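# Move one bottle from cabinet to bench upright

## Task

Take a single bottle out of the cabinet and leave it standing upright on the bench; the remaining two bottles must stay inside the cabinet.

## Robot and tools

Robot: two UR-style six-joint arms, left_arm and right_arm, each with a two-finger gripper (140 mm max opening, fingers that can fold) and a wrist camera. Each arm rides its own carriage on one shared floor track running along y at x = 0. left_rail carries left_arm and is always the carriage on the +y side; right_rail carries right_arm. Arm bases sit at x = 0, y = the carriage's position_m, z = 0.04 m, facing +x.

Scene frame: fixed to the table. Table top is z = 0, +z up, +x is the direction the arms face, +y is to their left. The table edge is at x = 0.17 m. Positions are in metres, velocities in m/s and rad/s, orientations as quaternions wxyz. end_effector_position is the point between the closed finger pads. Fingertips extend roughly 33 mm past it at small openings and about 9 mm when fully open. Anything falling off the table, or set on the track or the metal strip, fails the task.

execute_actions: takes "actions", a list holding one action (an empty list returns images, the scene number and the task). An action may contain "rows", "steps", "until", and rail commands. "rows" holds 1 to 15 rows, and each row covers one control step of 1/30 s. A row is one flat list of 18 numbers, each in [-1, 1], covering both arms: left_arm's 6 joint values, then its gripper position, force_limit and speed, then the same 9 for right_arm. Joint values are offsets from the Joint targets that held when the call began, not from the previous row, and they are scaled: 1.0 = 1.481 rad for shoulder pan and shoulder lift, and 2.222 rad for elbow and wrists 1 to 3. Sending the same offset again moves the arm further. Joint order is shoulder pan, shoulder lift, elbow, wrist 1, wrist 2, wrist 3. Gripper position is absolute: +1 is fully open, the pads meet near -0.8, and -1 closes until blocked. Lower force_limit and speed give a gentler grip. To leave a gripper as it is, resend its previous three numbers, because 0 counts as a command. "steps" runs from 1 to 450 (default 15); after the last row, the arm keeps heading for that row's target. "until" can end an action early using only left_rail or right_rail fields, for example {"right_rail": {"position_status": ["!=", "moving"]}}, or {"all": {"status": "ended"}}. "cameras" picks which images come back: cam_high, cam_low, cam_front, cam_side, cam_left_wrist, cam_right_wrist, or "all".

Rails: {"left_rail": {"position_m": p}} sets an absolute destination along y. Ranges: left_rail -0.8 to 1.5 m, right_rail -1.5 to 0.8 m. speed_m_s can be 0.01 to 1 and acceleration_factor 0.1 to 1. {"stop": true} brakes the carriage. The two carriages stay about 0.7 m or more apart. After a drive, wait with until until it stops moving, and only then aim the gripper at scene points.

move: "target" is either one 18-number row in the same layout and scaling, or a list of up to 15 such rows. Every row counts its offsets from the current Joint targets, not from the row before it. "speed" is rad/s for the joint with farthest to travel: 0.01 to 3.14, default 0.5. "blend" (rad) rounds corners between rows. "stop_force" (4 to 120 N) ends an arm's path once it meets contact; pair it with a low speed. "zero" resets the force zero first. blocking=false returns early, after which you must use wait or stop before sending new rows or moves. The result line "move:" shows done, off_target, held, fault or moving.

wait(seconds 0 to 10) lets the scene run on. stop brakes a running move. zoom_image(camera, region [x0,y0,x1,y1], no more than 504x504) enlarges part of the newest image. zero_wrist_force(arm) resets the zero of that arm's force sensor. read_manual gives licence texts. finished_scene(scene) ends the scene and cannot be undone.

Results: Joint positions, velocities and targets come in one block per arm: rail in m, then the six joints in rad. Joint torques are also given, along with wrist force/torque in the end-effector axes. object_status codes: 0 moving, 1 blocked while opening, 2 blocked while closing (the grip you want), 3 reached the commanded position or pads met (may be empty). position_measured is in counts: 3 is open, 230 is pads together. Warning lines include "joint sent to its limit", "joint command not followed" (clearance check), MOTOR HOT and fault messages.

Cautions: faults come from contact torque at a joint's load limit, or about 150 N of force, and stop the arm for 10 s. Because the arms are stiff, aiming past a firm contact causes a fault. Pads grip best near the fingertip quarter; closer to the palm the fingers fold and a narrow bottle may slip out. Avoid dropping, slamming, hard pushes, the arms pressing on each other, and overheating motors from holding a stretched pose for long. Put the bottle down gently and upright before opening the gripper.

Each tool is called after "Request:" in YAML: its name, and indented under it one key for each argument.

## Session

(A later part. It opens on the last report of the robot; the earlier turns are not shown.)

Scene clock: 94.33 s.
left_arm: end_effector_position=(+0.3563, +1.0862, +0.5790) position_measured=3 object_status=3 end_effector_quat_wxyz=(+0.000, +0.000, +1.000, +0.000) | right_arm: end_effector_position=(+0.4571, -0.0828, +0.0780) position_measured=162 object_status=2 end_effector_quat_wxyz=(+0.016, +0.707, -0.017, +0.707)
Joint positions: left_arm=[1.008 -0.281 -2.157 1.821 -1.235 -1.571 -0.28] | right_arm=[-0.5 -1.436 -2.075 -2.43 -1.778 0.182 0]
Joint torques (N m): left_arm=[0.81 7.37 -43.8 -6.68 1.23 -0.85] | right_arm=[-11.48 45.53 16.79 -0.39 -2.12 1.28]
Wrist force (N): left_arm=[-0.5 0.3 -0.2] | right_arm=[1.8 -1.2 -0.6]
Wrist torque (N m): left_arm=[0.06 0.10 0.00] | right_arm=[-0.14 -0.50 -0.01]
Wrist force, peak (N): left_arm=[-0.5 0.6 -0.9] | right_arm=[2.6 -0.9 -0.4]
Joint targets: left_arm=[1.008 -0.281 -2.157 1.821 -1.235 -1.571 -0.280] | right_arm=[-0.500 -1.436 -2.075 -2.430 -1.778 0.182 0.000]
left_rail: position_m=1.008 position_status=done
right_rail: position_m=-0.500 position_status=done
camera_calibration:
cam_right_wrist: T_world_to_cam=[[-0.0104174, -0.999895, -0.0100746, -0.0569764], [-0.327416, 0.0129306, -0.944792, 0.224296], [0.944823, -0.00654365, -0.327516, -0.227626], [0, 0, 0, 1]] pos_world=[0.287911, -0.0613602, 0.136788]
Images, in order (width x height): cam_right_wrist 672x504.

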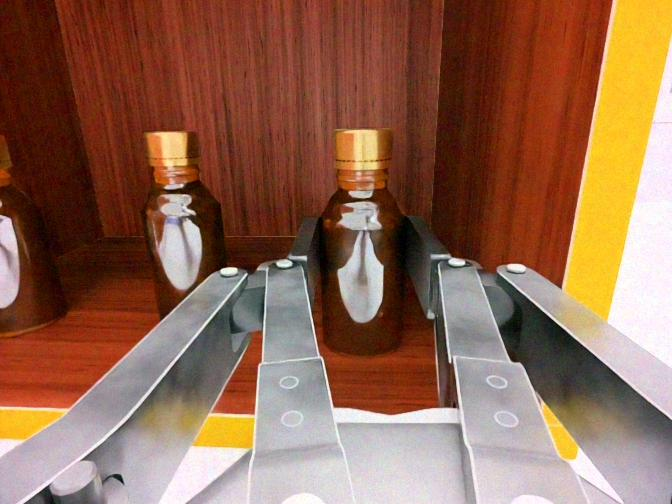

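Request:
move:
  target:
    - [0,0,0,0,0,0,1,1,1,0,0,0,0,0,0,0.03,-0.1,-0.7]
    - [0,0,0,0,0,0,1,1,1,0,0.0638,-0.0003,-0.0422,0,0,0.03,-0.1,-0.7]
  speed: 0.12
  cameras: ["cam_right_wrist","cam_side","cam_front"]

Request:
zoom_image:
  camera: "cam_right_wrist"
  region: [200, 150, 540, 400]

Scene clock: 103.37 s.
left_arm: end_effector_position=(+0.3563, +1.0862, +0.5790) position_measured=3 object_status=3 end_effector_quat_wxyz=(+0.000, +0.000, +1.000, +0.000) | right_arm: end_effector_position=(+0.4571, -0.0828, +0.1170) position_measured=126 object_status=3 end_effector_quat_wxyz=(+0.016, +0.707, -0.017, +0.707)
Joint positions: left_arm=[1.008 -0.281 -2.157 1.821 -1.235 -1.571 -0.28] | right_arm=[-0.5 -1.436 -1.98 -2.431 -1.872 0.182 0]
Joint torques (N m): left_arm=[1.6 7.63 -42.92 -6.84 1.15 -0.74] | right_arm=[-5.21 72.78 2.65 -2.52 2.38 1.09]
Wrist force (N): left_arm=[-0.5 0.4 -0.5] | right_arm=[2.3 -0.7 -0.1]
Wrist torque (N m): left_arm=[0.07 0.10 -0.01] | right_arm=[-0.08 -0.62 -0.04]
Wrist force, peak (N): left_arm=[-0.7 0.5 -1.0] | right_arm=[2.5 -0.9 -1.1]
Joint targets: left_arm=[1.008 -0.281 -2.157 1.821 -1.235 -1.571 -0.280] | right_arm=[-0.500 -1.436 -1.980 -2.431 -1.872 0.182 0.000]
left_rail: position_m=1.008 position_status=done
right_rail: position_m=-0.500 position_status=done
move: done
camera_calibration:
cam_right_wrist: T_world_to_cam=[[-0.0103542, -0.999894, -0.0102011, -0.0566791], [-0.327416, 0.0130294, -0.944791, 0.261151], [0.944824, -0.00644255, -0.327516, -0.214847], [0, 0, 0, 1]] pos_world=[0.28791, -0.0614599, 0.175789]
Images, in order (width x height): cam_front 672x504, cam_side 672x504, cam_right_wrist 672x504.

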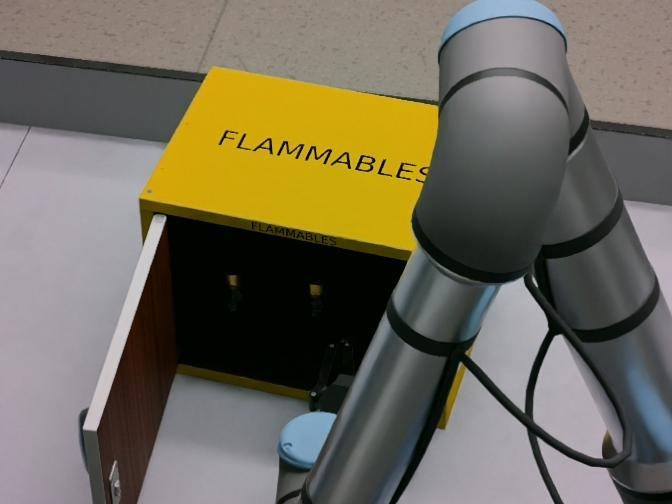

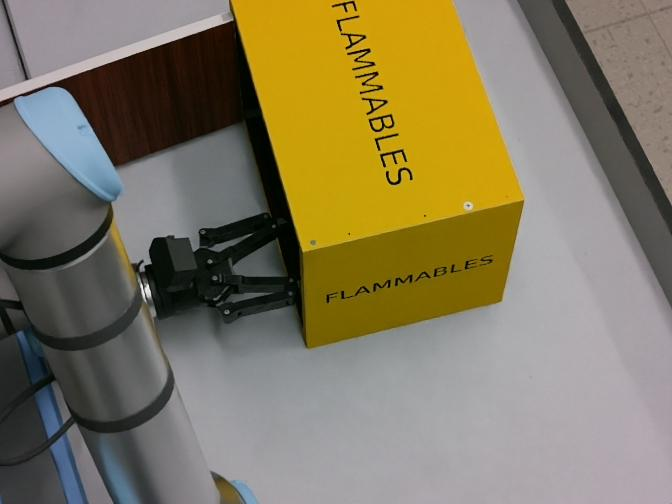

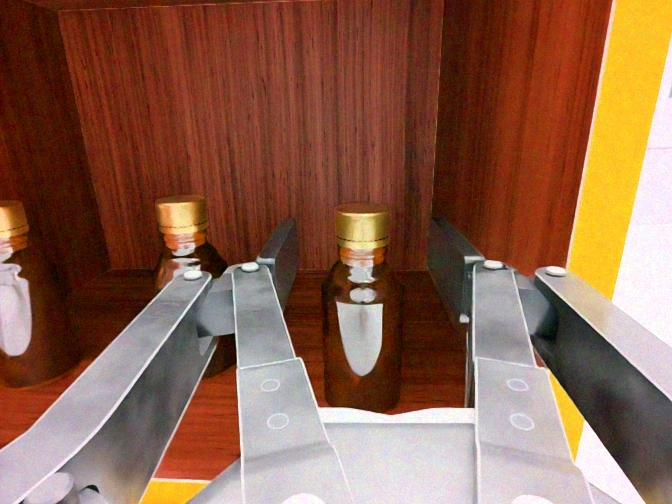

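Scaled by 1.482 from the camera's 672x504 image, which has a finer 960x720 frame.

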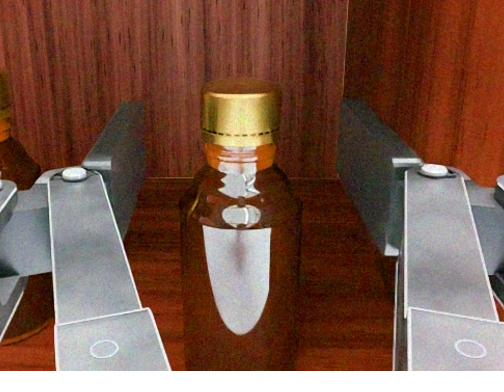

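Request:
move:
  target:
    - [0,0,0,0,0,0,1,1,1,-0.0128,0.0159,0.0019,-0.0125,-0.0086,0,0.03,-0.1,-0.7]
    - [0,0,0,0,0,0,1,1,1,-0.0128,0.0159,0.0019,-0.0125,-0.0086,0,-1,-0.1,-1]
  speed: 0.08
  cameras: ["cam_right_wrist"]

Request:
zoom_image:
  camera: "cam_right_wrist"
  region: [200, 150, 540, 400]

Scene clock: 109.50 s.
left_arm: end_effector_position=(+0.3563, +1.0862, +0.5790) position_measured=3 object_status=3 end_effector_quat_wxyz=(+0.000, +0.000, +1.000, +0.000) | right_arm: end_effector_position=(+0.4651, -0.0833, +0.1275) position_measured=188 object_status=0 end_effector_quat_wxyz=(+0.016, +0.707, -0.017, +0.707)
Joint positions: left_arm=[1.008 -0.281 -2.157 1.821 -1.235 -1.571 -0.28] | right_arm=[-0.5 -1.455 -1.957 -2.427 -1.899 0.163 0]
Joint torques (N m): left_arm=[0.45 8.07 -43.82 -7.04 1.48 -0.8] | right_arm=[-13.35 70.99 24.63 -2.81 -3.8 0.81]
Wrist force (N): left_arm=[-0.3 0.6 -0.3] | right_arm=[1.4 -1.5 -0.2]
Wrist torque (N m): left_arm=[0.13 0.05 0.00] | right_arm=[-0.16 -0.57 -0.02]
Wrist force, peak (N): left_arm=[-0.7 1.0 -0.7] | right_arm=[2.7 -0.9 0.8]
Joint targets: left_arm=[1.008 -0.281 -2.157 1.821 -1.235 -1.571 -0.280] | right_arm=[-0.500 -1.455 -1.957 -2.427 -1.899 0.163 0.000]
left_rail: position_m=1.008 position_status=done
right_rail: position_m=-0.500 position_status=done
move: done
camera_calibration:
cam_right_wrist: T_world_to_cam=[[-0.0102277, -0.999896, -0.010138, -0.0570375], [-0.327418, 0.0129283, -0.944791, 0.273785], [0.944824, -0.00634369, -0.327517, -0.21893], [0, 0, 0, 1]] pos_world=[0.295909, -0.06196, 0.186388]
Images, in order (width x height): cam_right_wrist 672x504.

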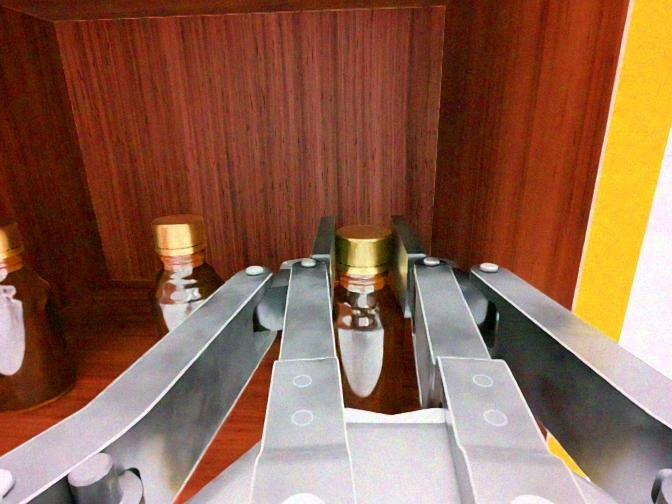

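Scaled by 1.482 from the camera's 672x504 image, which has a finer 960x720 frame.

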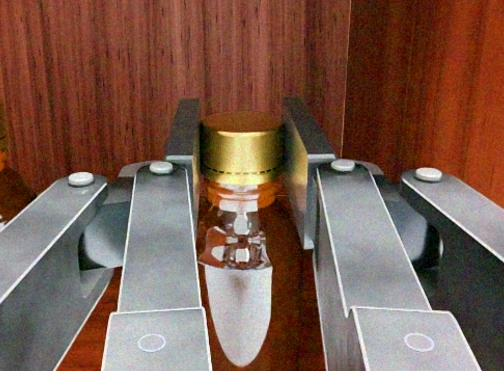

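Request:
move:
  target: [0,0,0,0,0,0,1,1,1,0,0.0315,0.0014,-0.0224,0,0,-1,-0.1,-1]
  speed: 0.06
  cameras: ["cam_right_wrist"]

Scene clock: 111.23 s.
left_arm: end_effector_position=(+0.3563, +1.0862, +0.5790) position_measured=3 object_status=3 end_effector_quat_wxyz=(+0.000, +0.000, +1.000, +0.000) | right_arm: end_effector_position=(+0.4651, -0.0833, +0.1475) position_measured=188 object_status=2 end_effector_quat_wxyz=(+0.016, +0.707, -0.017, +0.707)
Joint positions: left_arm=[1.008 -0.281 -2.157 1.821 -1.235 -1.571 -0.28] | right_arm=[-0.5 -1.455 -1.91 -2.423 -1.949 0.163 0]
Joint torques (N m): left_arm=[-1.55 9.83 -43.08 -6.75 1.46 -1.29] | right_arm=[-13.08 68.97 27.75 -2.93 0.06 1.25]
Wrist force (N): left_arm=[-0.2 0.6 -0.5] | right_arm=[-0.5 -0.9 -0.1]
Wrist torque (N m): left_arm=[0.14 0.03 0.00] | right_arm=[-0.11 -0.71 -0.04]
Wrist force, peak (N): left_arm=[-0.6 1.1 -0.5] | right_arm=[1.6 -1.6 -0.3]
Joint targets: left_arm=[1.008 -0.281 -2.157 1.821 -1.235 -1.571 -0.280] | right_arm=[-0.500 -1.455 -1.910 -2.423 -1.949 0.163 0.000]
left_rail: position_m=1.008 position_status=done
right_rail: position_m=-0.500 position_status=done
move: done
camera_calibration:
cam_right_wrist: T_world_to_cam=[[-0.0102277, -0.999896, -0.010138, -0.0568358], [-0.327418, 0.0129283, -0.944791, 0.292587], [0.944824, -0.00634369, -0.327517, -0.212413], [0, 0, 0, 1]] pos_world=[0.295909, -0.06196, 0.206288]
Images, in order (width x height): cam_right_wrist 672x504.

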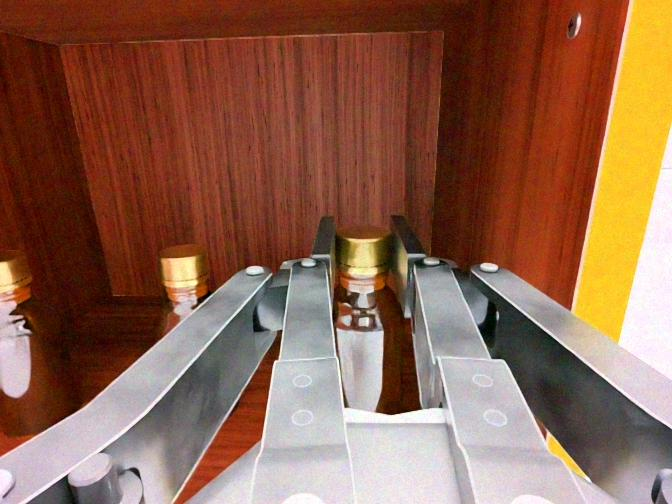

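Request:
move:
  target:
    - [0,0,0,0,0,0,1,1,1,0.315,0,0,0,0.2099,0,-1,-0.1,-1]
    - [0,0,0,0,0,0,1,1,1,0.0505,0.0257,-0.0336,0.0164,0.366,0,-1,-0.1,-1]
  speed: [0.3,0.35]
  blend: [0.03,0]
  cameras: ["cam_right_wrist","cam_side","cam_front"]

Scene clock: 116.53 s.
left_arm: end_effector_position=(+0.3563, +1.0862, +0.5790) position_measured=3 object_status=3 end_effector_quat_wxyz=(+0.000, +0.000, +1.000, +0.000) | right_arm: end_effector_position=(+0.3410, -0.3409, +0.1475) position_measured=188 object_status=2 end_effector_quat_wxyz=(+0.270, +0.653, -0.271, +0.653)
Joint positions: left_arm=[1.008 -0.281 -2.157 1.821 -1.235 -1.571 -0.28] | right_arm=[-0.5 -1.38 -1.872 -2.498 -1.913 0.976 0]
Joint torques (N m): left_arm=[1.51 7.29 -43.42 -7.16 1.06 -0.73] | right_arm=[-15.32 60.83 3.46 -0.53 2.98 1.28]
Wrist force (N): left_arm=[0.0 0.6 -0.4] | right_arm=[-0.5 -0.9 0.1]
Wrist torque (N m): left_arm=[0.13 -0.01 -0.01] | right_arm=[-0.07 -0.70 -0.04]
Wrist force, peak (N): left_arm=[-1.0 1.0 -0.6] | right_arm=[-0.5 -1.8 -2.9]
Joint targets: left_arm=[1.008 -0.281 -2.157 1.821 -1.235 -1.571 -0.280] | right_arm=[-0.500 -1.380 -1.872 -2.498 -1.913 0.976 0.000]
left_rail: position_m=1.008 position_status=done
right_rail: position_m=-0.500 position_status=done
move: done
camera_calibration:
cam_right_wrist: T_world_to_cam=[[-0.680441, -0.732735, -0.0099322, 0.00389827], [-0.233776, 0.229897, -0.94472, 0.297261], [0.694513, -0.640505, -0.327727, -0.227567], [0, 0, 0, 1]] pos_world=[0.230193, -0.21124, 0.206287]
Images, in order (width x height): cam_front 672x504, cam_side 672x504, cam_right_wrist 672x504.

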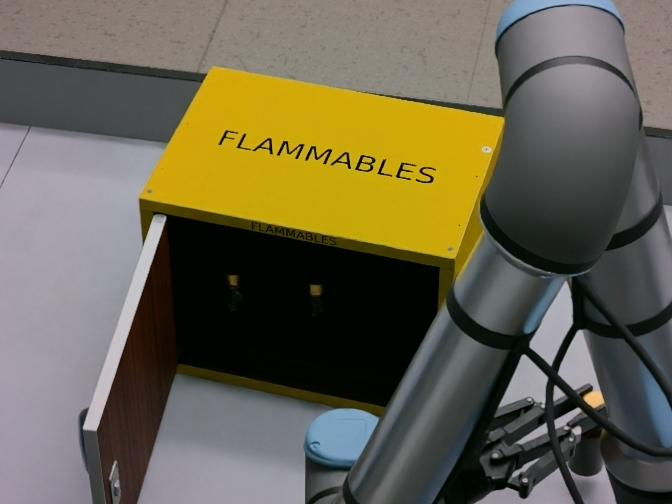

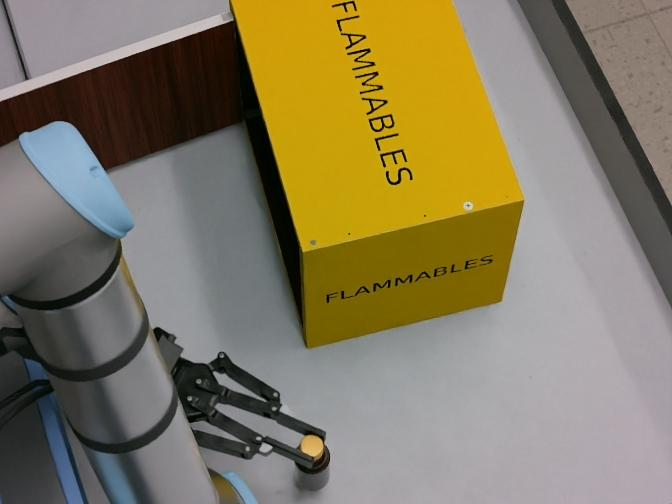

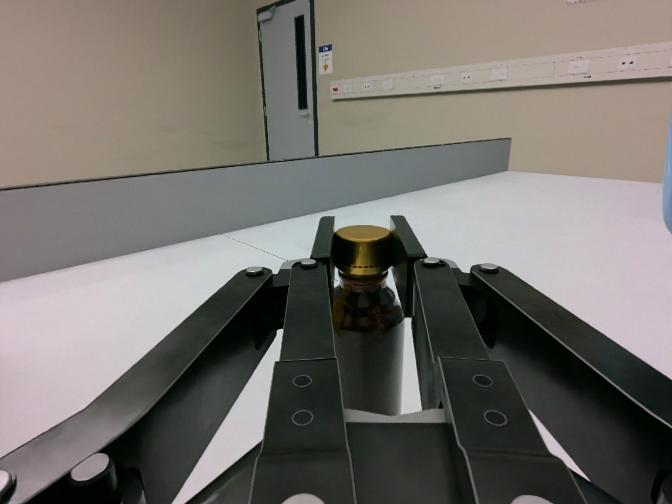

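Request:
move:
  target:
    - [0,0,0,0,0,0,1,1,1,0,-0.0554,-0.0021,0.0391,0,0,-1,-0.1,-1]
    - [0,0,0,0,0,0,1,1,1,0,-0.086,-0.0024,0.0597,0,0,-1,-0.1,-1]
  speed: [0.1,0.025]
  blend: [0.005,0]
  stop_force: 5
  cameras: ["cam_right_wrist","cam_side"]

Scene clock: 119.73 s.
left_arm: end_effector_position=(+0.3563, +1.0862, +0.5790) position_measured=3 object_status=3 end_effector_quat_wxyz=(+0.000, +0.000, +1.000, +0.000) | right_arm: end_effector_position=(+0.3410, -0.3409, +0.1105) position_measured=188 object_status=2 end_effector_quat_wxyz=(+0.270, +0.653, -0.271, +0.653)
Joint positions: left_arm=[1.008 -0.281 -2.157 1.821 -1.235 -1.571 -0.28] | right_arm=[-0.5 -1.38 -1.969 -2.503 -1.811 0.976 0]
Joint torques (N m): left_arm=[-0.15 7.29 -44.07 -7.23 1.08 -0.96] | right_arm=[-8.22 66.7 6.57 -4.61 2.43 0.77]
Wrist force (N): left_arm=[-0.6 0.2 -0.5] | right_arm=[2.2 -0.6 0.8]
Wrist torque (N m): left_arm=[0.05 0.12 -0.01] | right_arm=[-0.09 -0.50 -0.01]
Wrist force, peak (N): left_arm=[-0.5 0.8 -0.8] | right_arm=[10.9 -1.1 -1.7]
Joint targets: left_arm=[1.008 -0.281 -2.157 1.821 -1.235 -1.571 -0.280] | right_arm=[-0.500 -1.380 -1.969 -2.503 -1.811 0.976 0.000]
left_rail: position_m=1.008 position_status=done
right_rail: position_m=-0.500 position_status=done
move: contact (right_arm); path passed 1 of 2 targets; right_arm: the shoulder lift is farthest, 0.031 rad from its target
camera_calibration:
cam_right_wrist: T_world_to_cam=[[-0.68067, -0.732522, -0.00997661, 0.00363606], [-0.233677, 0.230003, -0.944719, 0.262306], [0.694322, -0.640711, -0.32773, -0.239693], [0, 0, 0, 1]] pos_world=[0.230194, -0.211242, 0.169287]
Images, in order (width x height): cam_side 672x504, cam_right_wrist 672x504.

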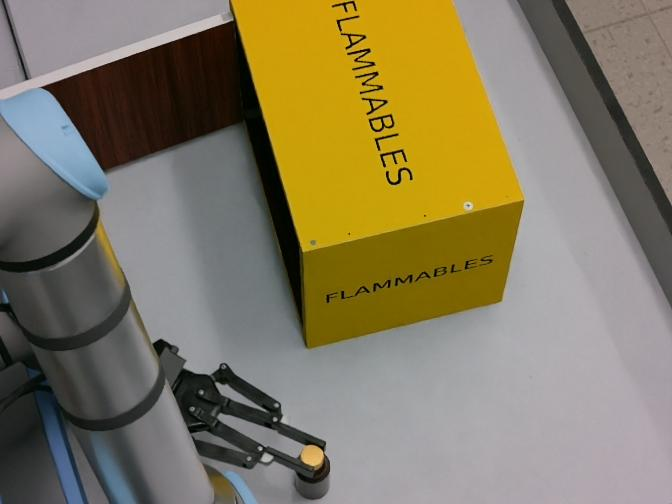

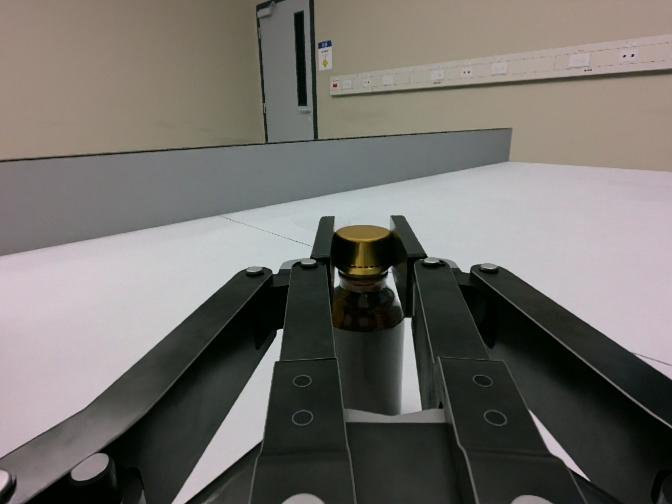

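Request:
move:
  target:
    - [0,0,0,0,0,0,1,1,1,0,0,0,0,0,0,0.03,-0.1,-0.8]
    - [0,0,0,0,0,0,1,1,1,0.0837,-0.0002,0.0527,-0.0527,0.0558,0,0.03,-0.1,-0.8]
  speed: 0.12
  cameras: ["cam_right_wrist","cam_side"]

Scene clock: 124.20 s.
left_arm: end_effector_position=(+0.3563, +1.0862, +0.5790) position_measured=3 object_status=3 end_effector_quat_wxyz=(+0.000, +0.000, +1.000, +0.000) | right_arm: end_effector_position=(+0.2710, -0.2709, +0.1301) position_measured=126 object_status=3 end_effector_quat_wxyz=(+0.271, +0.653, -0.271, +0.653)
Joint positions: left_arm=[1.008 -0.281 -2.157 1.821 -1.235 -1.571 -0.28] | right_arm=[-0.5 -1.256 -1.969 -2.386 -1.928 1.1 0]
Joint torques (N m): left_arm=[-0.28 7.79 -43.48 -7.44 0.98 -1.06] | right_arm=[21.47 37.96 25.12 -5.56 3.43 1.09]
Wrist force (N): left_arm=[-0.4 0.3 -0.5] | right_arm=[2.0 -1.0 0.1]
Wrist torque (N m): left_arm=[0.07 0.09 0.00] | right_arm=[-0.13 -0.59 -0.04]
Wrist force, peak (N): left_arm=[-0.3 0.9 -1.1] | right_arm=[2.7 -0.7 1.2]
Joint targets: left_arm=[1.008 -0.281 -2.157 1.821 -1.235 -1.571 -0.280] | right_arm=[-0.500 -1.256 -1.969 -2.386 -1.928 1.100 0.000]
left_rail: position_m=1.008 position_status=done
right_rail: position_m=-0.500 position_status=done
move: done
camera_calibration:
cam_right_wrist: T_world_to_cam=[[-0.680622, -0.732569, -0.00976601, 0.00747478], [-0.233666, 0.229692, -0.944797, 0.248356], [0.694373, -0.640768, -0.32751, -0.139945], [0, 0, 0, 1]] pos_world=[0.160294, -0.141242, 0.188886]
Images, in order (width x height): cam_side 672x504, cam_right_wrist 672x504.

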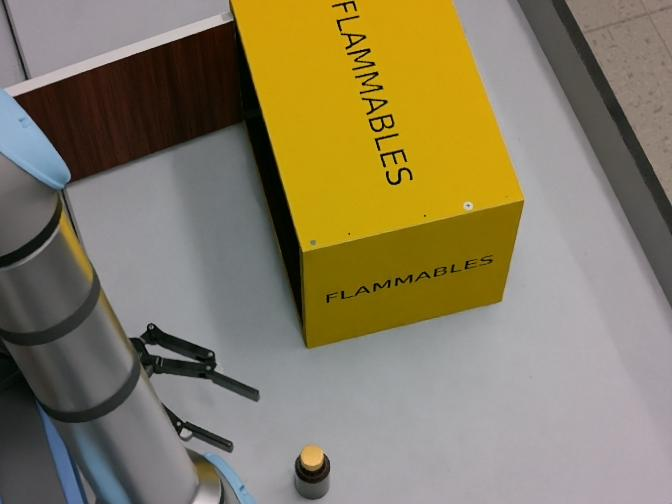

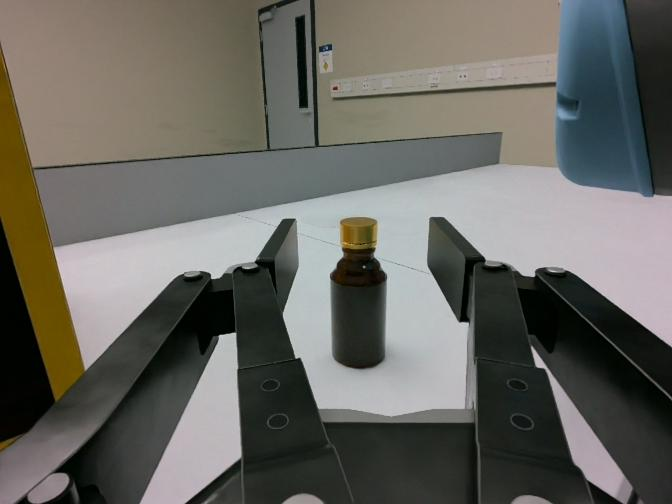

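Request:
move:
  target:
    - [0,0,0,0,0,0,1,1,1,0.0713,0.1191,0.2378,-0.3172,-0.1487,0,0.03,-0.1,-0.8]
    - [0,0,0,0,0,0,1,1,1,-0.1788,-0.3775,0.7949,-0.5433,0.2163,0,0.03,-0.1,-0.8]
    - [0,0,0,0,0,0,1,1,1,-0.206,-0.5989,0.8461,-0.4468,0.1982,0,0.03,-0.1,-0.8]
    - [0,0,0,0,0,0,1,1,1,-0.2057,-0.5104,0.7249,-0.3847,0.1984,0,0.03,-0.1,-0.8]
  speed: [0.6,0.9,0.45,0.17]
  blend: [0.15,0.06,0.02,0]
  cameras: ["cam_right_wrist","cam_side"]

Scene clock: 130.80 s.
left_arm: end_effector_position=(+0.3563, +1.0862, +0.5790) position_measured=3 object_status=3 end_effector_quat_wxyz=(+0.000, +0.000, +1.000, +0.000) | right_arm: end_effector_position=(+0.1767, +0.2569, +0.1481) position_measured=126 object_status=3 end_effector_quat_wxyz=(+0.490, +0.510, -0.490, +0.510)
Joint positions: left_arm=[1.008 -0.281 -2.157 1.821 -1.235 -1.571 -0.28] | right_arm=[-0.5 -1.561 -2.725 -0.775 -2.783 1.541 0]
Joint torques (N m): left_arm=[0.41 8.35 -43.73 -7.57 1.07 -0.97] | right_arm=[16.22 149.88 32.58 -0.58 2.54 1.37]
Wrist force (N): left_arm=[-0.8 0.3 -0.4] | right_arm=[1.7 -1.4 -0.1]
Wrist torque (N m): left_arm=[0.07 0.18 0.00] | right_arm=[-0.21 -0.53 -0.03]
Wrist force, peak (N): left_arm=[-1.1 0.7 -0.8] | right_arm=[5.6 -1.7 -0.3]
Joint targets: left_arm=[1.008 -0.281 -2.157 1.821 -1.235 -1.571 -0.280] | right_arm=[-0.500 -1.561 -2.725 -0.775 -2.783 1.541 0.000]
left_rail: position_m=1.008 position_status=done
right_rail: position_m=-0.500 position_status=done
move: done
camera_calibration:
cam_right_wrist: T_world_to_cam=[[-0.997018, -0.0765501, -0.00976381, 0.217527], [-0.0158678, 0.32718, -0.944829, 0.0584778], [0.0755212, -0.941856, -0.327419, 0.456329], [0, 0, 0, 1]] pos_world=[0.183343, 0.427315, 0.206786]
Images, in order (width x height): cam_side 672x504, cam_right_wrist 672x504.

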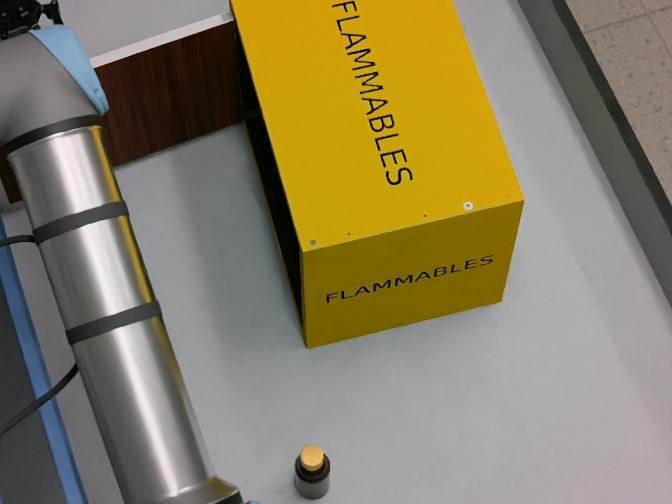

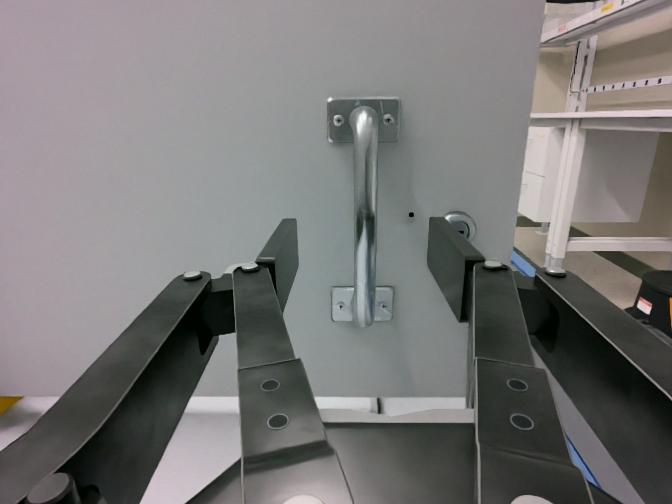

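Request:
execute_actions:
  actions:
    - {"rows": [[0,0,0,0,0,0,1,1,1,0,0,0,0,0,0,-1,-0.2,-0.6]], "steps": 45}
  cameras: []

Request:
move:
  target:
    - [0,0,0,0,0,0,1,1,1,0.0423,0.0811,-0.1103,0.0562,-0.0504,0,-1,-0.2,-0.6]
    - [0,0,0,0,0,0,1,1,1,0.1028,0.1884,-0.2562,0.1306,-0.1279,0,-1,-0.2,-0.6]
    - [0,0,0,0,0,0,1,1,1,0.1576,0.2874,-0.39,0.1984,-0.2091,0,-1,-0.2,-0.6]
    - [0,0,0,0,0,0,1,1,1,0.2028,0.3805,-0.5153,0.2617,-0.2969,0,-1,-0.2,-0.6]
    - [0,0,0,0,0,0,1,1,1,0.2296,0.4678,-0.6319,0.3201,-0.3968,0,-1,-0.2,-0.6]
    - [0,0,0,0,0,0,1,1,1,0.2197,0.5462,-0.7353,0.3712,-0.5212,0,-1,-0.2,-0.6]
  speed: [0.25,0.3,0.3,0.3,0.26,0.14]
  blend: [0.04,0.04,0.04,0.04,0.03,0]
  stop_force: 40
  cameras: ["cam_right_wrist","cam_side","cam_front"]

Scene clock: 134.03 s.
left_arm: end_effector_position=(+0.3563, +1.0862, +0.5790) position_measured=3 object_status=3 end_effector_quat_wxyz=(+0.000, +0.000, +1.000, +0.000) | right_arm: end_effector_position=(+0.1767, +0.2569, +0.1481) position_measured=214 object_status=2 end_effector_quat_wxyz=(+0.490, +0.510, -0.490, +0.510)
Joint positions: left_arm=[1.008 -0.281 -2.157 1.821 -1.235 -1.571 -0.28] | right_arm=[-0.5 -1.561 -2.725 -0.775 -2.783 1.541 0]
Joint torques (N m): left_arm=[0.98 8.58 -43.79 -7.57 1.05 -1.17] | right_arm=[-27.94 145 33 -1.85 -14.15 1.13]
Wrist force (N): left_arm=[-0.2 0.3 -0.3] | right_arm=[2.5 20.1 -3.4]
Wrist torque (N m): left_arm=[0.07 0.03 -0.01] | right_arm=[-0.75 -0.53 0.25]
Wrist force, peak (N): left_arm=[-0.6 0.3 -1.2] | right_arm=[2.5 20.1 -3.4]
Joint targets: left_arm=[1.008 -0.281 -2.157 1.821 -1.235 -1.571 -0.280] | right_arm=[-0.500 -1.561 -2.725 -0.775 -2.783 1.541 0.000]
left_rail: position_m=1.008 position_status=done
right_rail: position_m=-0.500 position_status=done
No camera images: "cameras" was empty.

Scene clock: 141.93 s.
left_arm: end_effector_position=(+0.3563, +1.0862, +0.5790) position_measured=3 object_status=3 end_effector_quat_wxyz=(+0.000, +0.000, +1.000, +0.000) | right_arm: end_effector_position=(+0.3653, -0.0592, +0.1482) position_measured=214 object_status=2 end_effector_quat_wxyz=(+0.017, +0.707, -0.017, +0.707)
Joint positions: left_arm=[1.008 -0.281 -2.157 1.821 -1.235 -1.571 -0.28] | right_arm=[-0.5 -1.235 -1.916 -2.409 -1.958 0.383 0]
Joint torques (N m): left_arm=[1.42 9 -43.22 -7.83 1.26 -1.03] | right_arm=[-17.71 79.4 7.98 -2.54 -3.25 0.86]
Wrist force (N): left_arm=[0.4 0.2 -0.7] | right_arm=[-31.3 -2.9 -1.3]
Wrist torque (N m): left_arm=[0.05 -0.09 0.00] | right_arm=[-0.16 -1.49 -0.14]
Wrist force, peak (N): left_arm=[-0.8 0.4 -1.1] | right_arm=[-32.0 -3.9 -0.7]
Joint targets: left_arm=[1.008 -0.281 -2.157 1.821 -1.235 -1.571 -0.280] | right_arm=[-0.500 -1.235 -1.916 -2.409 -1.958 0.383 0.000]
left_rail: position_m=1.008 position_status=done
right_rail: position_m=-0.500 position_status=done
move: done
camera_calibration:
cam_right_wrist: T_world_to_cam=[[-0.0107017, -0.999896, -0.00966341, -0.0336581], [-0.327416, 0.0126352, -0.944796, 0.260246], [0.94482, -0.00694694, -0.327517, -0.117762], [0, 0, 0, 1]] pos_world=[0.196112, -0.037761, 0.206986]
Images, in order (width x height): cam_front 672x504, cam_side 672x504, cam_right_wrist 672x504.

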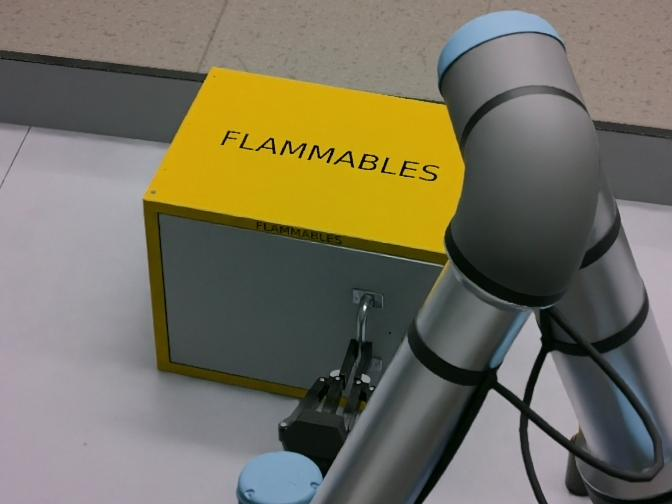

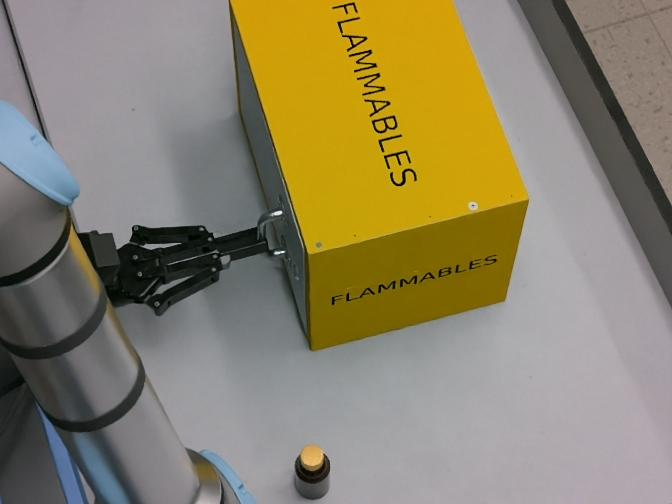

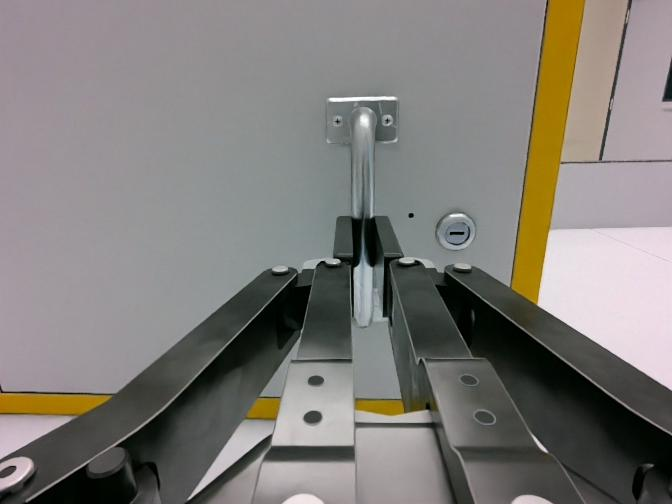

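Request:
move:
  target:
    - [0,0,0,0,0,0,1,1,1,0,0,0,0,0,0,-0.09,-0.2,-0.7]
    - [0,0,0,0,0,0,1,1,1,0.0958,0,0,0,0.064,0,-0.09,-0.2,-0.7]
  speed: 0.15
  cameras: ["cam_right_wrist","cam_side","cam_front"]

Scene clock: 144.93 s.
left_arm: end_effector_position=(+0.3563, +1.0862, +0.5790) position_measured=3 object_status=3 end_effector_quat_wxyz=(+0.000, +0.000, +1.000, +0.000) | right_arm: end_effector_position=(+0.3005, -0.0603, +0.1482) position_measured=140 object_status=3 end_effector_quat_wxyz=(+0.017, +0.707, -0.017, +0.707)
Joint positions: left_arm=[1.008 -0.281 -2.157 1.821 -1.235 -1.571 -0.28] | right_arm=[-0.5 -1.094 -1.916 -2.409 -1.958 0.525 0]
Joint torques (N m): left_arm=[-1.25 9 -43.13 -7.86 0.97 -1.35] | right_arm=[15.01 36.87 13.28 -1.77 3.18 1.23]
Wrist force (N): left_arm=[-0.4 0.6 -0.4] | right_arm=[1.6 -0.5 -0.3]
Wrist torque (N m): left_arm=[0.14 0.09 0.00] | right_arm=[-0.03 -0.50 -0.06]
Wrist force, peak (N): left_arm=[-0.9 0.8 -0.5] | right_arm=[-31.6 -2.9 -1.3]
Joint targets: left_arm=[1.008 -0.281 -2.157 1.821 -1.235 -1.571 -0.280] | right_arm=[-0.500 -1.093 -1.916 -2.409 -1.958 0.525 0.000]
left_rail: position_m=1.008 position_status=done
right_rail: position_m=-0.500 position_status=done
move: done
camera_calibration:
cam_right_wrist: T_world_to_cam=[[-0.0110178, -0.999893, -0.00966317, -0.03541], [-0.327411, 0.0127384, -0.944796, 0.239048], [0.944818, -0.00724576, -0.327516, -0.0565585], [0, 0, 0, 1]] pos_world=[0.131314, -0.0388611, 0.206986]
Images, in order (width x height): cam_front 672x504, cam_side 672x504, cam_right_wrist 672x504.

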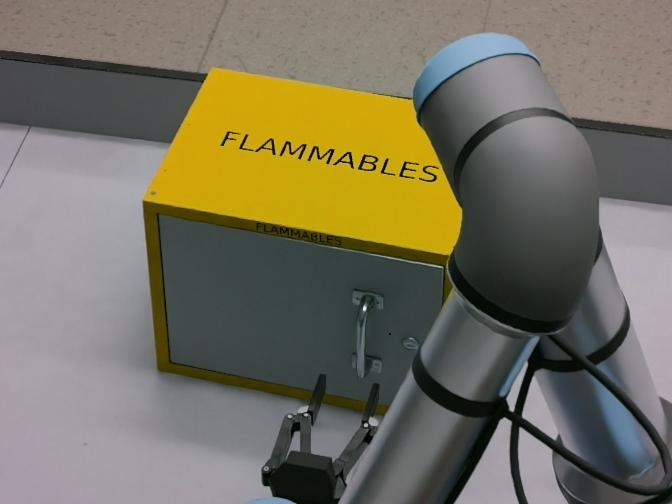

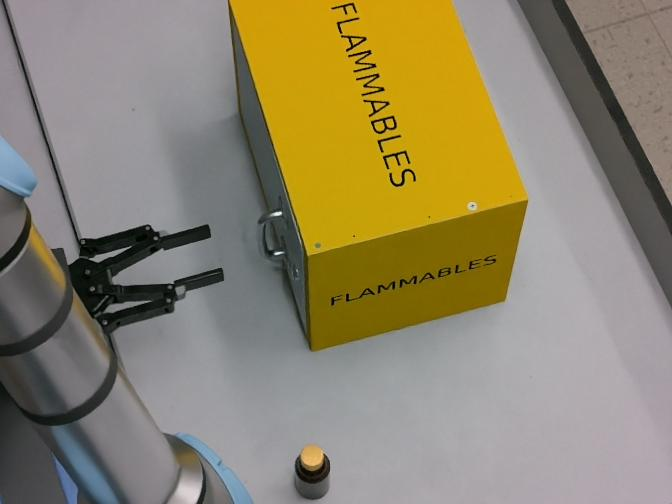

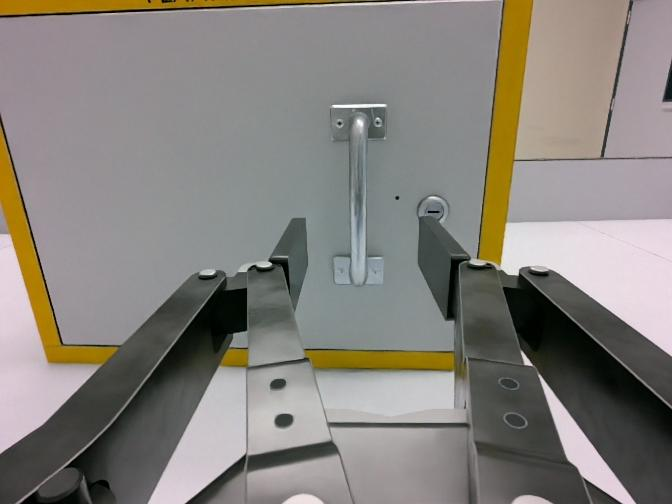

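Request:
finished_scene:
  scene: 1

The scene is finished: the task was done.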